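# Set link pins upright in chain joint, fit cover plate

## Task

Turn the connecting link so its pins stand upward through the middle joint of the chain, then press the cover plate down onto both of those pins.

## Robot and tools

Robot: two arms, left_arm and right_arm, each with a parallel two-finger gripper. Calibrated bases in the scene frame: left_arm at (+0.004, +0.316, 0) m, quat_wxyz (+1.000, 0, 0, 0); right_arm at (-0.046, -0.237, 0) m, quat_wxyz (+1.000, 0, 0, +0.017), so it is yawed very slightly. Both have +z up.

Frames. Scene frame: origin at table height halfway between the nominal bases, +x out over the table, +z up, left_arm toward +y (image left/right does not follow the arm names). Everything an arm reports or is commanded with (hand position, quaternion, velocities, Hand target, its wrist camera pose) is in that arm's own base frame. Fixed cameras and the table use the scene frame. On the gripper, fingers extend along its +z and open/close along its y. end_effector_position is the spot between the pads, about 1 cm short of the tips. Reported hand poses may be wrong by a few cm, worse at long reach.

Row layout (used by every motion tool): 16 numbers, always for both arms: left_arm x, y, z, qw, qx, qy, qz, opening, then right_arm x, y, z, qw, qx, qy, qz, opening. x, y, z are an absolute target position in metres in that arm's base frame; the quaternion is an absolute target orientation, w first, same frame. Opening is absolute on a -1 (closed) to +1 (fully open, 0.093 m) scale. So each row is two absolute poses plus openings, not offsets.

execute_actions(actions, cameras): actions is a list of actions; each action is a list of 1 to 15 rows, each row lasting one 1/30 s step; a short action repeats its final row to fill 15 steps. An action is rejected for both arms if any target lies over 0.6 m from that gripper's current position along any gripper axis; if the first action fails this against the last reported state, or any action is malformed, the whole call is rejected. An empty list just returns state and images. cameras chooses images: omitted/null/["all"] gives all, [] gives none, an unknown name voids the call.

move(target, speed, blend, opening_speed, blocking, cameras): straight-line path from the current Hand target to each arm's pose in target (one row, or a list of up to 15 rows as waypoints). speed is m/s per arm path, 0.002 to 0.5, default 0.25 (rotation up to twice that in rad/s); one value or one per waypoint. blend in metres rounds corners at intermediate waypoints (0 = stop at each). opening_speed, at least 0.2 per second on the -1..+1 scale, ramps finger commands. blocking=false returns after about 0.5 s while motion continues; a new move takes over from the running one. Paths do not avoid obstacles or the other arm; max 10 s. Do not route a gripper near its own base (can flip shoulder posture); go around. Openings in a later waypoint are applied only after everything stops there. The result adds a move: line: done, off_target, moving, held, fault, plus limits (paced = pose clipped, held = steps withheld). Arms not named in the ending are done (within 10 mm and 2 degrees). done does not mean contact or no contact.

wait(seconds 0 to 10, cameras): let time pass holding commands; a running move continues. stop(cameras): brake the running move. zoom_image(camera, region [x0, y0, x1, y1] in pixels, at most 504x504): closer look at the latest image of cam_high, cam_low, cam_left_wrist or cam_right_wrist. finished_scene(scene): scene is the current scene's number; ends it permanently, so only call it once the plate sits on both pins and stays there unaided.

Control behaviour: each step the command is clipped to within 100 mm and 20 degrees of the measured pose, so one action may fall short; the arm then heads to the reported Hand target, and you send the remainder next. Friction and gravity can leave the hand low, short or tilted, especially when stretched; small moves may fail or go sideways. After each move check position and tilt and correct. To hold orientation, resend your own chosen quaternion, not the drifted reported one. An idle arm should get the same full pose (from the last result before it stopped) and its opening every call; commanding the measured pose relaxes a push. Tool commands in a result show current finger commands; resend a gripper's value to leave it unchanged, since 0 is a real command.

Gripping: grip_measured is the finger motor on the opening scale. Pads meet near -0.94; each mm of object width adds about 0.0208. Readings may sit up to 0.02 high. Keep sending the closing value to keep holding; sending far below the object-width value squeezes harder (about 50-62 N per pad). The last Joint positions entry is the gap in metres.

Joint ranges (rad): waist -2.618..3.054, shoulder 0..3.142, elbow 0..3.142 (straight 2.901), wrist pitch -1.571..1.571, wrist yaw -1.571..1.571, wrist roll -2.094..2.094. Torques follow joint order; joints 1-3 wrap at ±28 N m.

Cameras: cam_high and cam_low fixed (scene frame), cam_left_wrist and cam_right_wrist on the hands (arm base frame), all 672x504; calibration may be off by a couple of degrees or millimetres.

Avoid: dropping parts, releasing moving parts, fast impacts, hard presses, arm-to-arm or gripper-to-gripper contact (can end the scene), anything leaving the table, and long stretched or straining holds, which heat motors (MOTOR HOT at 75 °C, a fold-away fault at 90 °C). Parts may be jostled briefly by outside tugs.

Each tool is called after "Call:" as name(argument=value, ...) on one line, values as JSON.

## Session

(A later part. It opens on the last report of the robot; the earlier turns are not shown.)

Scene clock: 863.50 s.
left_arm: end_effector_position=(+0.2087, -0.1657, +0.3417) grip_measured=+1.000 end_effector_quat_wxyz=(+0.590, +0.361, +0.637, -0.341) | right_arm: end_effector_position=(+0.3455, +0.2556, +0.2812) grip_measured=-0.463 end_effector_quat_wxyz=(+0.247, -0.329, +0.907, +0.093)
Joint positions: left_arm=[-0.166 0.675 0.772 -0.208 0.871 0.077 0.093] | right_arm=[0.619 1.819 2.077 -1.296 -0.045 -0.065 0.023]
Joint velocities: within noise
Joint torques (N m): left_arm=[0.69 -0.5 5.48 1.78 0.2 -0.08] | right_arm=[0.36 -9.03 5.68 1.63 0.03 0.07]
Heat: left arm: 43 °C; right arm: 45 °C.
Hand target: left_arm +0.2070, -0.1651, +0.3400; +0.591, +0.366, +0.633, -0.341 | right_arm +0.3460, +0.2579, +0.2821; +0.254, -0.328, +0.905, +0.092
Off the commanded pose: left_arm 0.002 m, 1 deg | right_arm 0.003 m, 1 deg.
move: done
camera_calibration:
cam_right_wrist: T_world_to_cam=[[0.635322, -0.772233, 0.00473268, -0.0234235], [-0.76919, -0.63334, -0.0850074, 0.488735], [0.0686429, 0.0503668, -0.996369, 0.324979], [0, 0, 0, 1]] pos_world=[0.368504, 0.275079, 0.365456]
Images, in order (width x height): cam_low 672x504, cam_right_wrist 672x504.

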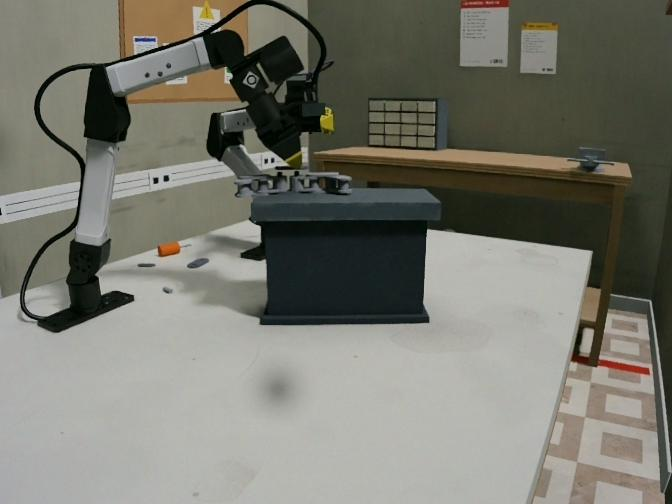

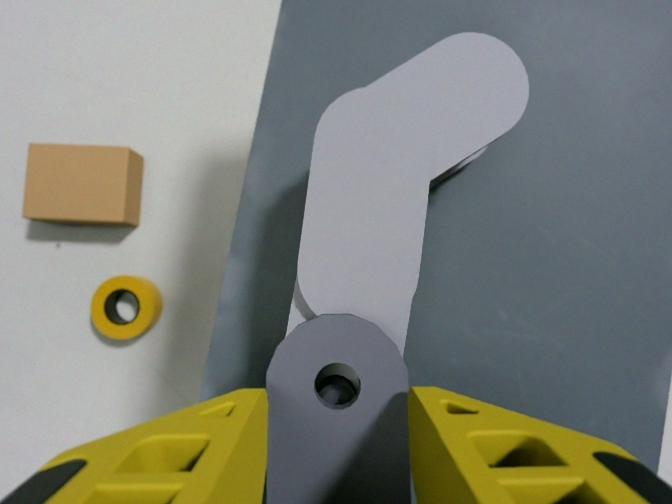

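Call:
move(target=[[0.207, -0.165, 0.34, 0.5906, 0.3657, 0.6334, -0.341, 1, 0.3405, 0.2542, 0.284, 0.2537, -0.3278, 0.9054, 0.0918, -0.65]], speed=0.05, cameras=["cam_low","cam_right_wrist"])

Call:
zoom_image(camera="cam_right_wrist", region=[260, 280, 440, 504])

Scene clock: 871.50 s.
left_arm: end_effector_position=(+0.2087, -0.1657, +0.3417) grip_measured=+1.000 end_effector_quat_wxyz=(+0.590, +0.361, +0.637, -0.341) | right_arm: end_effector_position=(+0.3439, +0.2544, +0.2766) grip_measured=-0.463 end_effector_quat_wxyz=(+0.242, -0.330, +0.908, +0.091)
Joint positions: left_arm=[-0.166 0.675 0.772 -0.208 0.871 0.077 0.093] | right_arm=[0.619 1.814 2.056 -1.291 -0.045 -0.065 0.023]
Joint velocities: within noise
Joint torques (N m): left_arm=[0.7 -0.53 5.49 1.78 0.2 -0.08] | right_arm=[0.39 -10.92 5.68 1.58 0.13 0.02]
Heat: left arm: 43 °C; right arm: 45 °C.
Hand target: left_arm +0.2070, -0.1651, +0.3400; +0.591, +0.366, +0.633, -0.341 | right_arm +0.3405, +0.2541, +0.2839; +0.253, -0.328, +0.905, +0.092
Off the commanded pose: left_arm 0.002 m, 1 deg | right_arm 0.008 m, 1 deg.
move: done
camera_calibration:
cam_right_wrist: T_world_to_cam=[[0.635364, -0.772203, 0.00391362, -0.0230623], [-0.769952, -0.633884, -0.0732474, 0.483557], [0.0590427, 0.0435255, -0.997306, 0.325799], [0, 0, 0, 1]] pos_world=[0.367733, 0.274529, 0.360431]
Images, in order (width x height): cam_low 672x504, cam_right_wrist 672x504.

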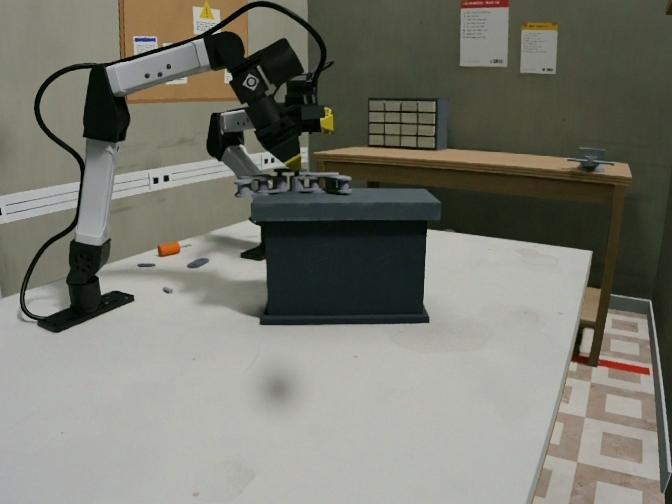

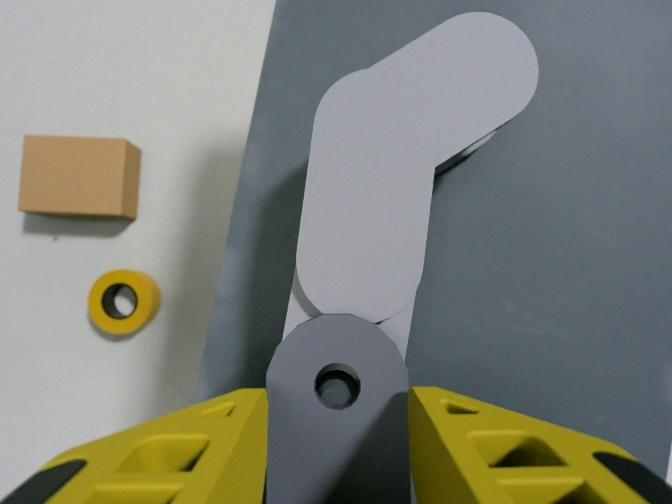

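Scaled by 2.250 from the camera's 672x504 image, which has a finer 960x720 frame.

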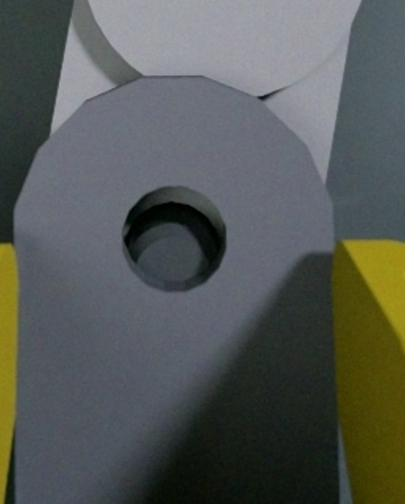

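Call:
zoom_image(camera="cam_low", region=[220, 130, 340, 210])

Scaled by 4.200 from the camera's 672x504 image, which has a finer 960x720 frame.

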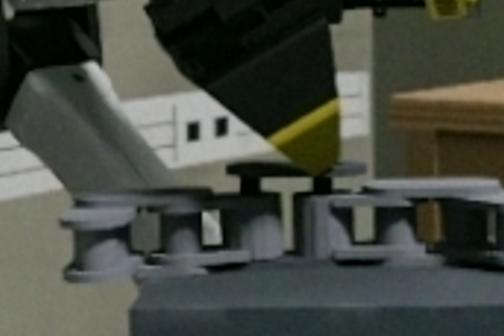

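Call:
move(target=[[0.207, -0.165, 0.34, 0.5906, 0.3657, 0.6334, -0.341, 1, 0.3375, 0.2515, 0.292, 0.2537, -0.3278, 0.9054, 0.0918, -0.65]], speed=0.05, cameras=["cam_low","cam_right_wrist"])

Call:
zoom_image(camera="cam_low", region=[220, 130, 340, 210])

Call:
zoom_image(camera="cam_right_wrist", region=[260, 280, 440, 504])

Scene clock: 898.00 s.
left_arm: end_effector_position=(+0.2087, -0.1657, +0.3417) grip_measured=+1.000 end_effector_quat_wxyz=(+0.590, +0.361, +0.637, -0.341) | right_arm: end_effector_position=(+0.3433, +0.2540, +0.2777) grip_measured=-0.463 end_effector_quat_wxyz=(+0.242, -0.330, +0.908, +0.091)
Joint positions: left_arm=[-0.166 0.675 0.772 -0.208 0.871 0.077 0.093] | right_arm=[0.619 1.814 2.061 -1.297 -0.045 -0.065 0.023]
Joint velocities: within noise
Joint torques (N m): left_arm=[0.7 -0.51 5.49 1.78 0.2 -0.08] | right_arm=[0.16 -11.1 8.65 1.24 0.03 0.03]
Heat: left arm: 43 °C; right arm: 44 °C.
Hand target: left_arm +0.2070, -0.1651, +0.3400; +0.591, +0.366, +0.633, -0.341 | right_arm +0.3375, +0.2514, +0.2918; +0.254, -0.328, +0.905, +0.092
Off the commanded pose: left_arm 0.002 m, 1 deg | right_arm 0.016 m, 1 deg.
move: off_target (right_arm)
camera_calibration:
cam_right_wrist: T_world_to_cam=[[0.63511, -0.772413, 0.00369684, -0.0228173], [-0.770194, -0.633635, -0.0728638, 0.48285], [0.0586234, 0.0434293, -0.997335, 0.32717], [0, 0, 0, 1]] pos_world=[0.367199, 0.274117, 0.361565]
Images, in order (width x height): cam_low 672x504, cam_right_wrist 672x504.

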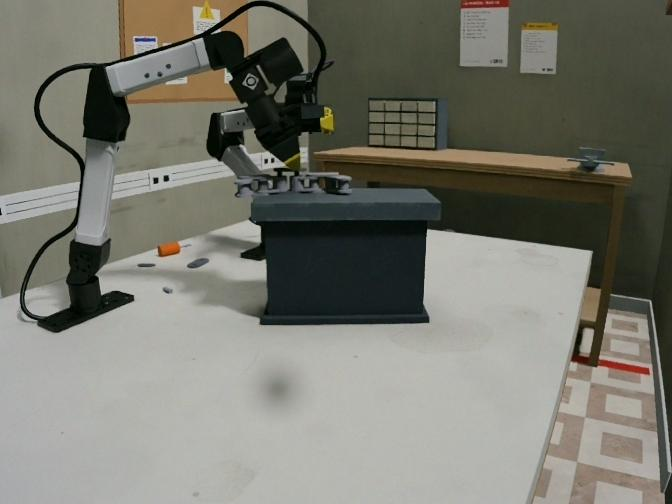

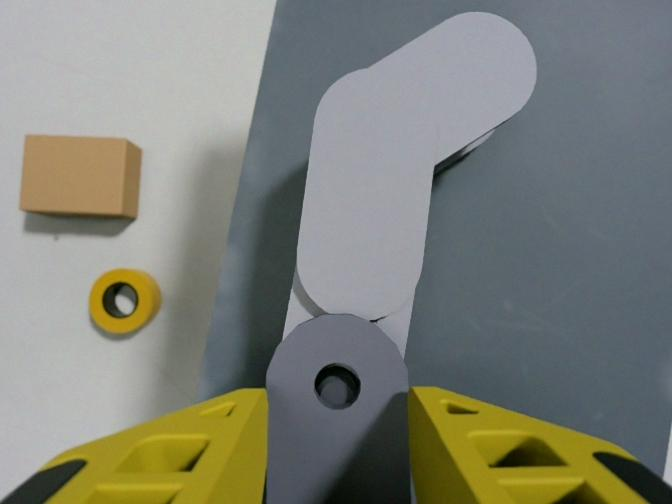

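Scaled by 4.200 from the camera's 672x504 image, which has a finer 960x720 frame.

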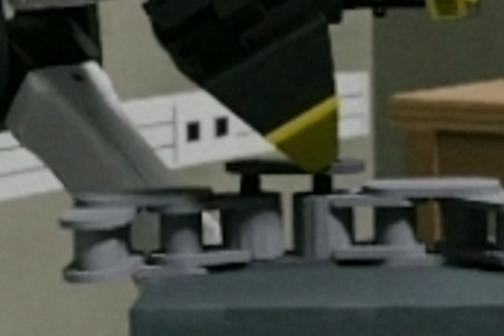

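Scaled by 2.250 from the camera's 672x504 image, which has a finer 960x720 frame.

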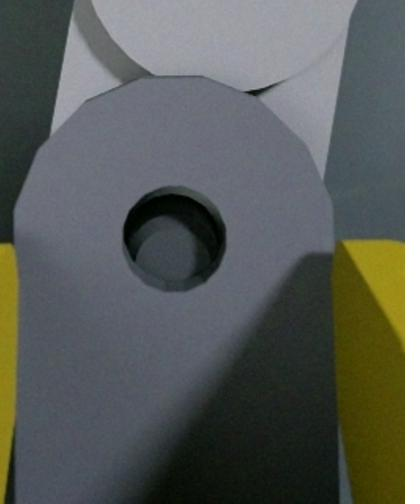

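Call:
move(target=[[0.207, -0.165, 0.34, 0.5906, 0.3657, 0.6334, -0.341, 1, 0.3420, 0.2540, 0.325, 0.2537, -0.3278, 0.9054, 0.0918, -0.65],[0.207, -0.165, 0.34, 0.5906, 0.3657, 0.6334, -0.341, 1, 0.3420, 0.2540, 0.283, 0.2537, -0.3278, 0.9054, 0.0918, -0.65]], speed=0.06, cameras=["cam_low","cam_right_wrist"])

Call:
zoom_image(camera="cam_low", region=[220, 130, 340, 210])

Call:
zoom_image(camera="cam_right_wrist", region=[260, 280, 440, 504])

Scene clock: 922.97 s.
left_arm: end_effector_position=(+0.2087, -0.1657, +0.3417) grip_measured=+1.000 end_effector_quat_wxyz=(+0.590, +0.361, +0.637, -0.341) | right_arm: end_effector_position=(+0.3410, +0.2523, +0.2748) grip_measured=-0.463 end_effector_quat_wxyz=(+0.235, -0.330, +0.910, +0.089)
Joint positions: left_arm=[-0.166 0.675 0.772 -0.208 0.871 0.077 0.093] | right_arm=[0.619 1.813 2.055 -1.307 -0.045 -0.065 0.023]
Joint velocities: within noise
Joint torques (N m): left_arm=[0.7 -0.51 5.48 1.78 0.2 -0.08] | right_arm=[0.16 -10.48 5.49 1.73 0.02 0.02]
Heat: left arm: 43 °C; right arm: 45 °C.
Hand target: left_arm +0.2070, -0.1651, +0.3400; +0.591, +0.366, +0.633, -0.341 | right_arm +0.3419, +0.2539, +0.2831; +0.253, -0.328, +0.906, +0.092
Off the commanded pose: left_arm 0.002 m, 1 deg | right_arm 0.008 m, 2 deg.
move: done
camera_calibration:
cam_right_wrist: T_world_to_cam=[[0.635007, -0.772501, 0.0029772, -0.0224199], [-0.771111, -0.634086, -0.057651, 0.476064], [0.0464232, 0.034313, -0.998332, 0.331244], [0, 0, 0, 1]] pos_world=[0.365958, 0.27318, 0.358204]
Images, in order (width x height): cam_low 672x504, cam_right_wrist 672x504.

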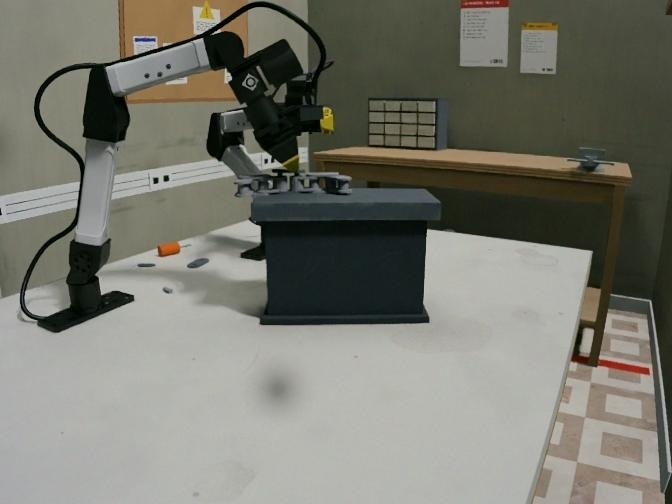

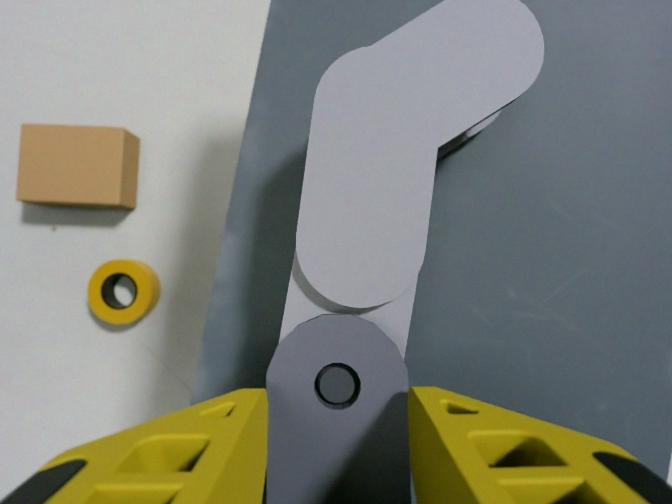

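Scaled by 4.200 from the camera's 672x504 image, which has a finer 960x720 frame.

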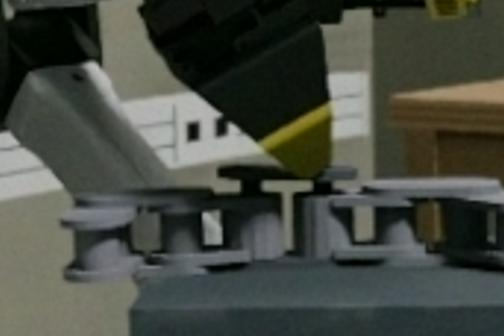

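Scaled by 2.250 from the camera's 672x504 image, which has a finer 960x720 frame.

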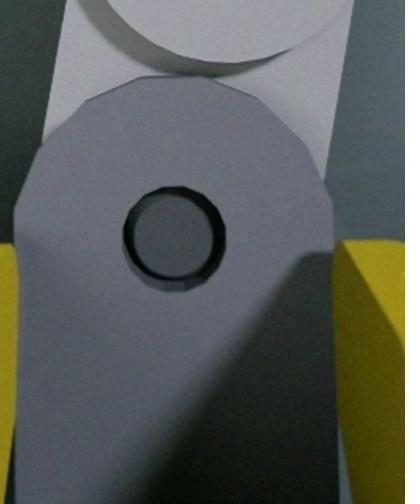

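Call:
move(target=[[0.207, -0.165, 0.34, 0.5906, 0.3657, 0.6334, -0.341, 1, 0.3420, 0.2540, 0.276, 0.2537, -0.3278, 0.9054, 0.0918, -0.65]], speed=0.05, cameras=["cam_low","cam_right_wrist","cam_left_wrist"])

Call:
zoom_image(camera="cam_low", region=[220, 130, 340, 210])

Call:
zoom_image(camera="cam_left_wrist", region=[250, 200, 500, 420])

Call:
zoom_image(camera="cam_right_wrist", region=[260, 280, 440, 504])

Scene clock: 934.37 s.
left_arm: end_effector_position=(+0.2087, -0.1657, +0.3417) grip_measured=+1.000 end_effector_quat_wxyz=(+0.590, +0.361, +0.637, -0.341) | right_arm: end_effector_position=(+0.3410, +0.2523, +0.2681) grip_measured=-0.463 end_effector_quat_wxyz=(+0.235, -0.330, +0.910, +0.089)
Joint positions: left_arm=[-0.166 0.675 0.772 -0.208 0.871 0.077 0.093] | right_arm=[0.619 1.797 2.004 -1.271 -0.045 -0.065 0.023]
Joint velocities: within noise
Joint torques (N m): left_arm=[0.69 -0.5 5.49 1.78 0.2 -0.08] | right_arm=[0.08 -10.45 5.86 1.71 0.06 0.03]
Heat: left arm: 43 °C; right arm: 45 °C.
Hand target: left_arm +0.2070, -0.1651, +0.3400; +0.591, +0.366, +0.633, -0.341 | right_arm +0.3419, +0.2538, +0.2761; +0.253, -0.328, +0.906, +0.092
Off the commanded pose: left_arm 0.002 m, 1 deg | right_arm 0.008 m, 2 deg.
move: done
camera_calibration:
cam_left_wrist: T_world_to_cam=[[-0.866073, -0.499394, 0.0228767, 0.0914127], [-0.251143, 0.395066, -0.883657, 0.459658], [0.432255, -0.771057, -0.467575, 0.0231892], [0, 0, 0, 1]] pos_world=[0.184587, -0.118064, 0.414932]
cam_right_wrist: T_world_to_cam=[[0.635004, -0.772503, 0.00305596, -0.0224166], [-0.771056, -0.634047, -0.0587907, 0.475912], [0.0473536, 0.034976, -0.998266, 0.324068], [0, 0, 0, 1]] pos_world=[0.365844, 0.273099, 0.351553]
Images, in order (width x height): cam_low 672x504, cam_left_wrist 672x504, cam_right_wrist 672x504.

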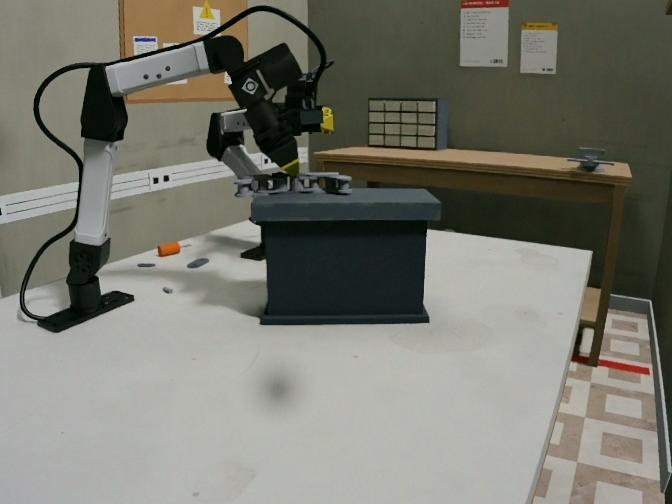

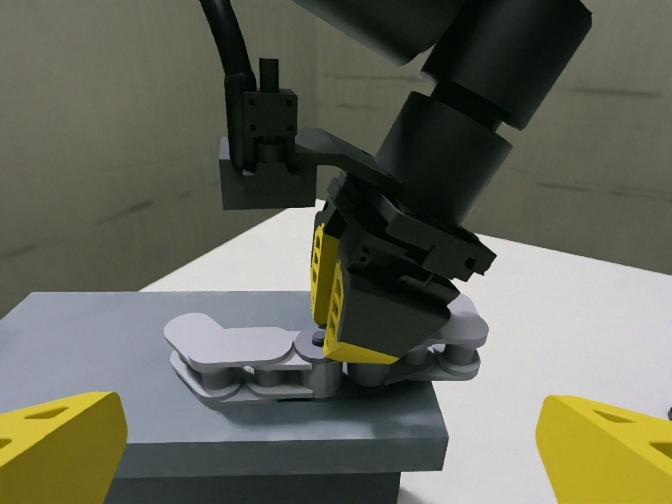

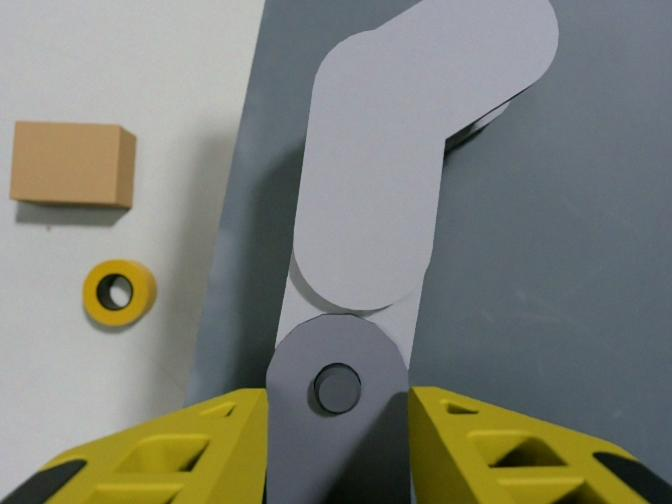

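Scaled by 4.200 from the camera's 672x504 image, which has a finer 960x720 frame.

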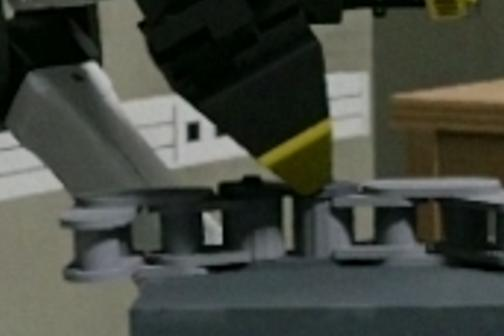

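Scaled by 2.016 from the camera's 672x504 image, which has a finer 960x720 frame.

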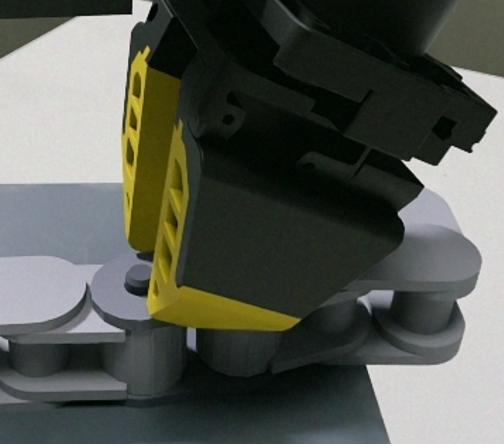

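Scaled by 2.250 from the camera's 672x504 image, which has a finer 960x720 frame.

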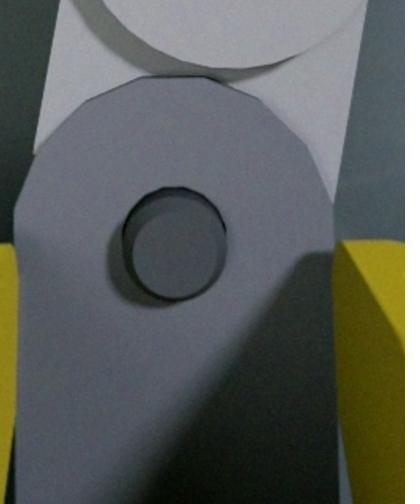

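Call:
move(target=[[0.207, -0.165, 0.34, 0.5906, 0.3657, 0.6334, -0.341, 1, 0.3420, 0.2540, 0.276, 0.2537, -0.3278, 0.9054, 0.0918, 0]], opening_speed=0.5, cameras=["cam_low"])

Call:
move(target=[[0.207, -0.165, 0.34, 0.5906, 0.3657, 0.6334, -0.341, 1, 0.332, 0.2460, 0.315, 0.2537, -0.3278, 0.9054, 0.0918, 0],[0.207, -0.165, 0.34, 0.5906, 0.3657, 0.6334, -0.341, 1, 0.302, 0.2190, 0.325, 0.2537, -0.3278, 0.9054, 0.0918, 0]], speed=0.1, blend=0.01)

Call:
zoom_image(camera="cam_low", region=[220, 130, 340, 210])

Call:
zoom_image(camera="cam_left_wrist", region=[150, 250, 500, 420])

Call:
zoom_image(camera="cam_right_wrist", region=[240, 80, 440, 400])

Scene clock: 948.03 s.
left_arm: end_effector_position=(+0.2087, -0.1657, +0.3417) grip_measured=+1.000 end_effector_quat_wxyz=(+0.590, +0.361, +0.637, -0.341) | right_arm: end_effector_position=(+0.3441, +0.2545, +0.2703) grip_measured=-0.001 end_effector_quat_wxyz=(+0.243, -0.329, +0.908, +0.092)
Joint positions: left_arm=[-0.166 0.675 0.772 -0.208 0.871 0.077 0.093] | right_arm=[0.619 1.797 2.004 -1.254 -0.045 -0.065 0.045]
Joint velocities: within noise
Joint torques (N m): left_arm=[0.7 -0.51 5.5 1.78 0.2 -0.08] | right_arm=[0.05 -10.61 5.61 1.57 0.02 0.05]
Heat: left arm: 43 °C; right arm: 45 °C.
Hand target: left_arm +0.2070, -0.1651, +0.3400; +0.591, +0.366, +0.633, -0.341 | right_arm +0.3420, +0.2539, +0.2761; +0.254, -0.328, +0.905, +0.092
Off the commanded pose: left_arm 0.002 m, 1 deg | right_arm 0.006 m, 1 deg.
move: done
Images, in order (width x height): cam_low 672x504.

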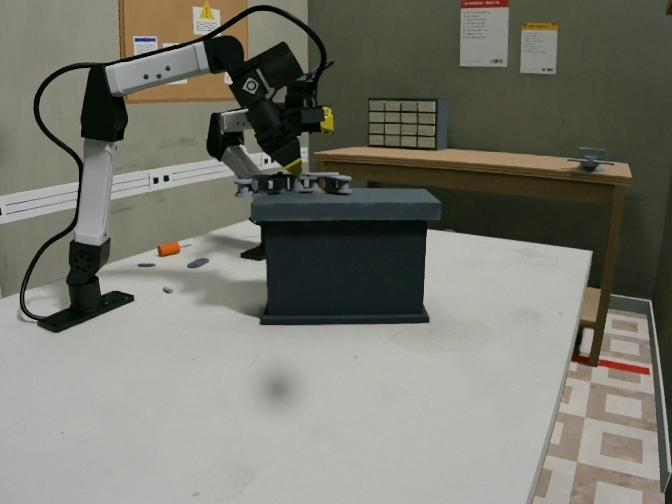

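Scene clock: 949.40 s.
left_arm: end_effector_position=(+0.2087, -0.1657, +0.3417) grip_measured=+1.000 end_effector_quat_wxyz=(+0.590, +0.361, +0.637, -0.341) | right_arm: end_effector_position=(+0.3061, +0.2253, +0.3282) grip_measured=-0.001 end_effector_quat_wxyz=(+0.264, -0.327, +0.902, +0.096)
Joint positions: left_arm=[-0.166 0.675 0.772 -0.208 0.871 0.077 0.093] | right_arm=[0.615 1.692 2.122 -1.432 -0.045 -0.068 0.045]
Joint velocities: within noise
Joint torques (N m): left_arm=[0.7 -0.51 5.49 1.78 0.2 -0.08] | right_arm=[-0.96 -7.73 5.04 1.35 -0.04 -0.06]
Heat: left arm: 43 °C; right arm: 45 °C.
Hand target: left_arm +0.2070, -0.1651, +0.3400; +0.591, +0.366, +0.633, -0.341 | right_arm +0.3020, +0.2191, +0.3251; +0.254, -0.328, +0.905, +0.092
Off the commanded pose: left_arm 0.002 m, 1 deg | right_arm 0.008 m, 1 deg.
move: done
camera_calibration:
cam_left_wrist: T_world_to_cam=[[-0.866073, -0.499394, 0.0228767, 0.0914127], [-0.251143, 0.395066, -0.883657, 0.459658], [0.432255, -0.771057, -0.467575, 0.0231892], [0, 0, 0, 1]] pos_world=[0.184587, -0.118064, 0.414932]
cam_right_wrist: T_world_to_cam=[[0.633178, -0.773954, 0.00897416, -0.0223581], [-0.767652, -0.629421, -0.120583, 0.453609], [0.098974, 0.0694614, -0.992663, 0.361267], [0, 0, 0, 1]] pos_world=[0.326614, 0.243113, 0.413514]

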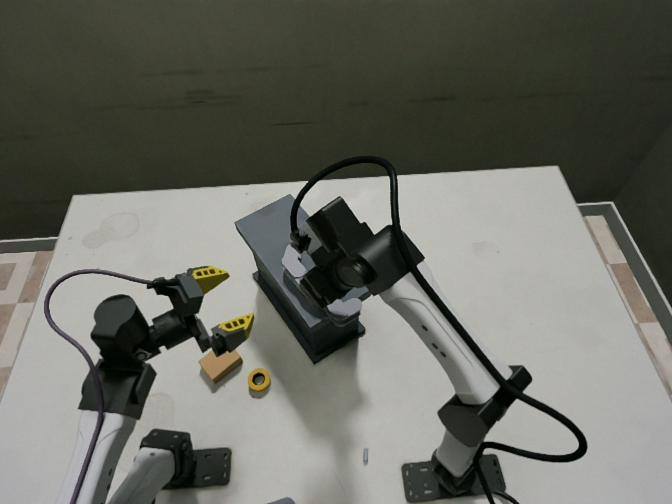

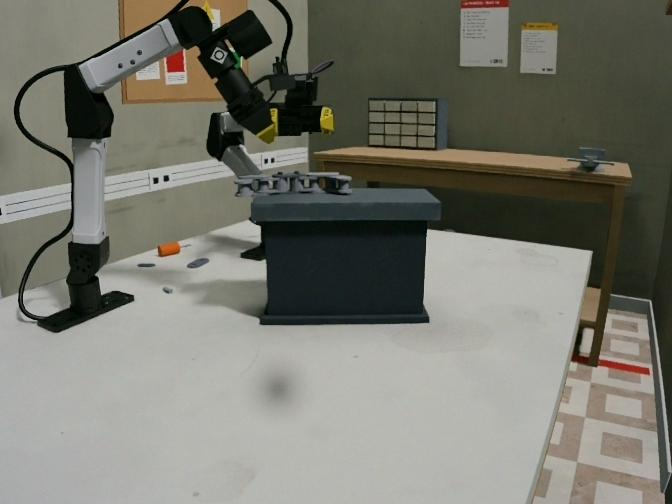

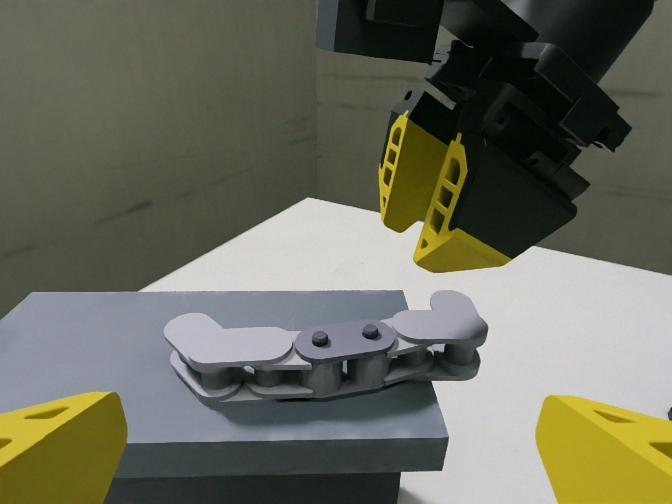

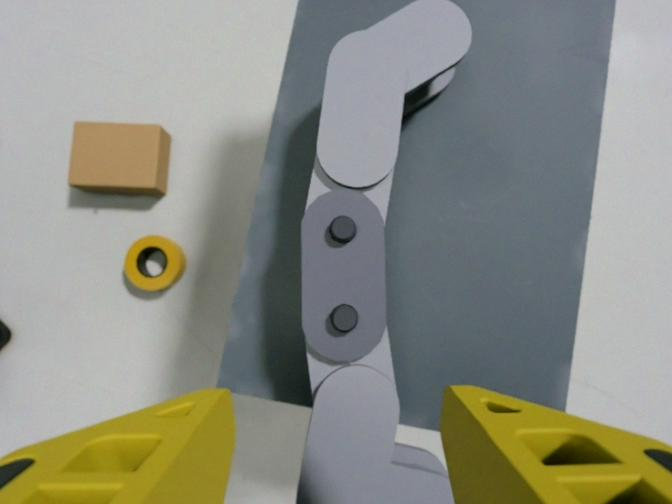

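Scaled by 4.200 from the camera's 672x504 image, which has a finer 960x720 frame.

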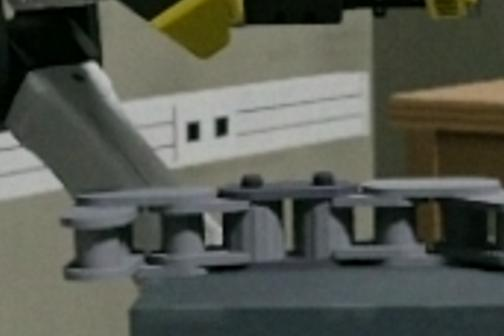

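Scaled by 1.440 from the camera's 672x504 image, which has a finer 960x720 frame.

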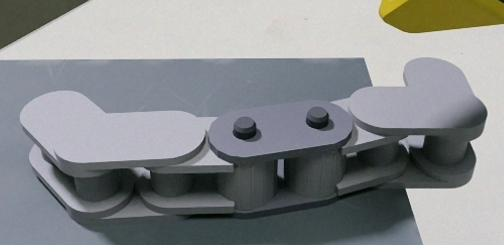

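Scaled by 1.575 from the camera's 672x504 image, which has a finer 960x720 frame.

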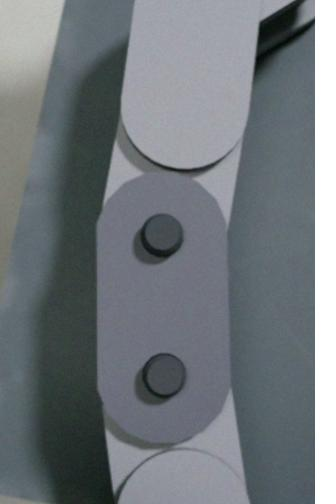

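Call:
finished_scene(scene=1)

The scene is finished: the task was done.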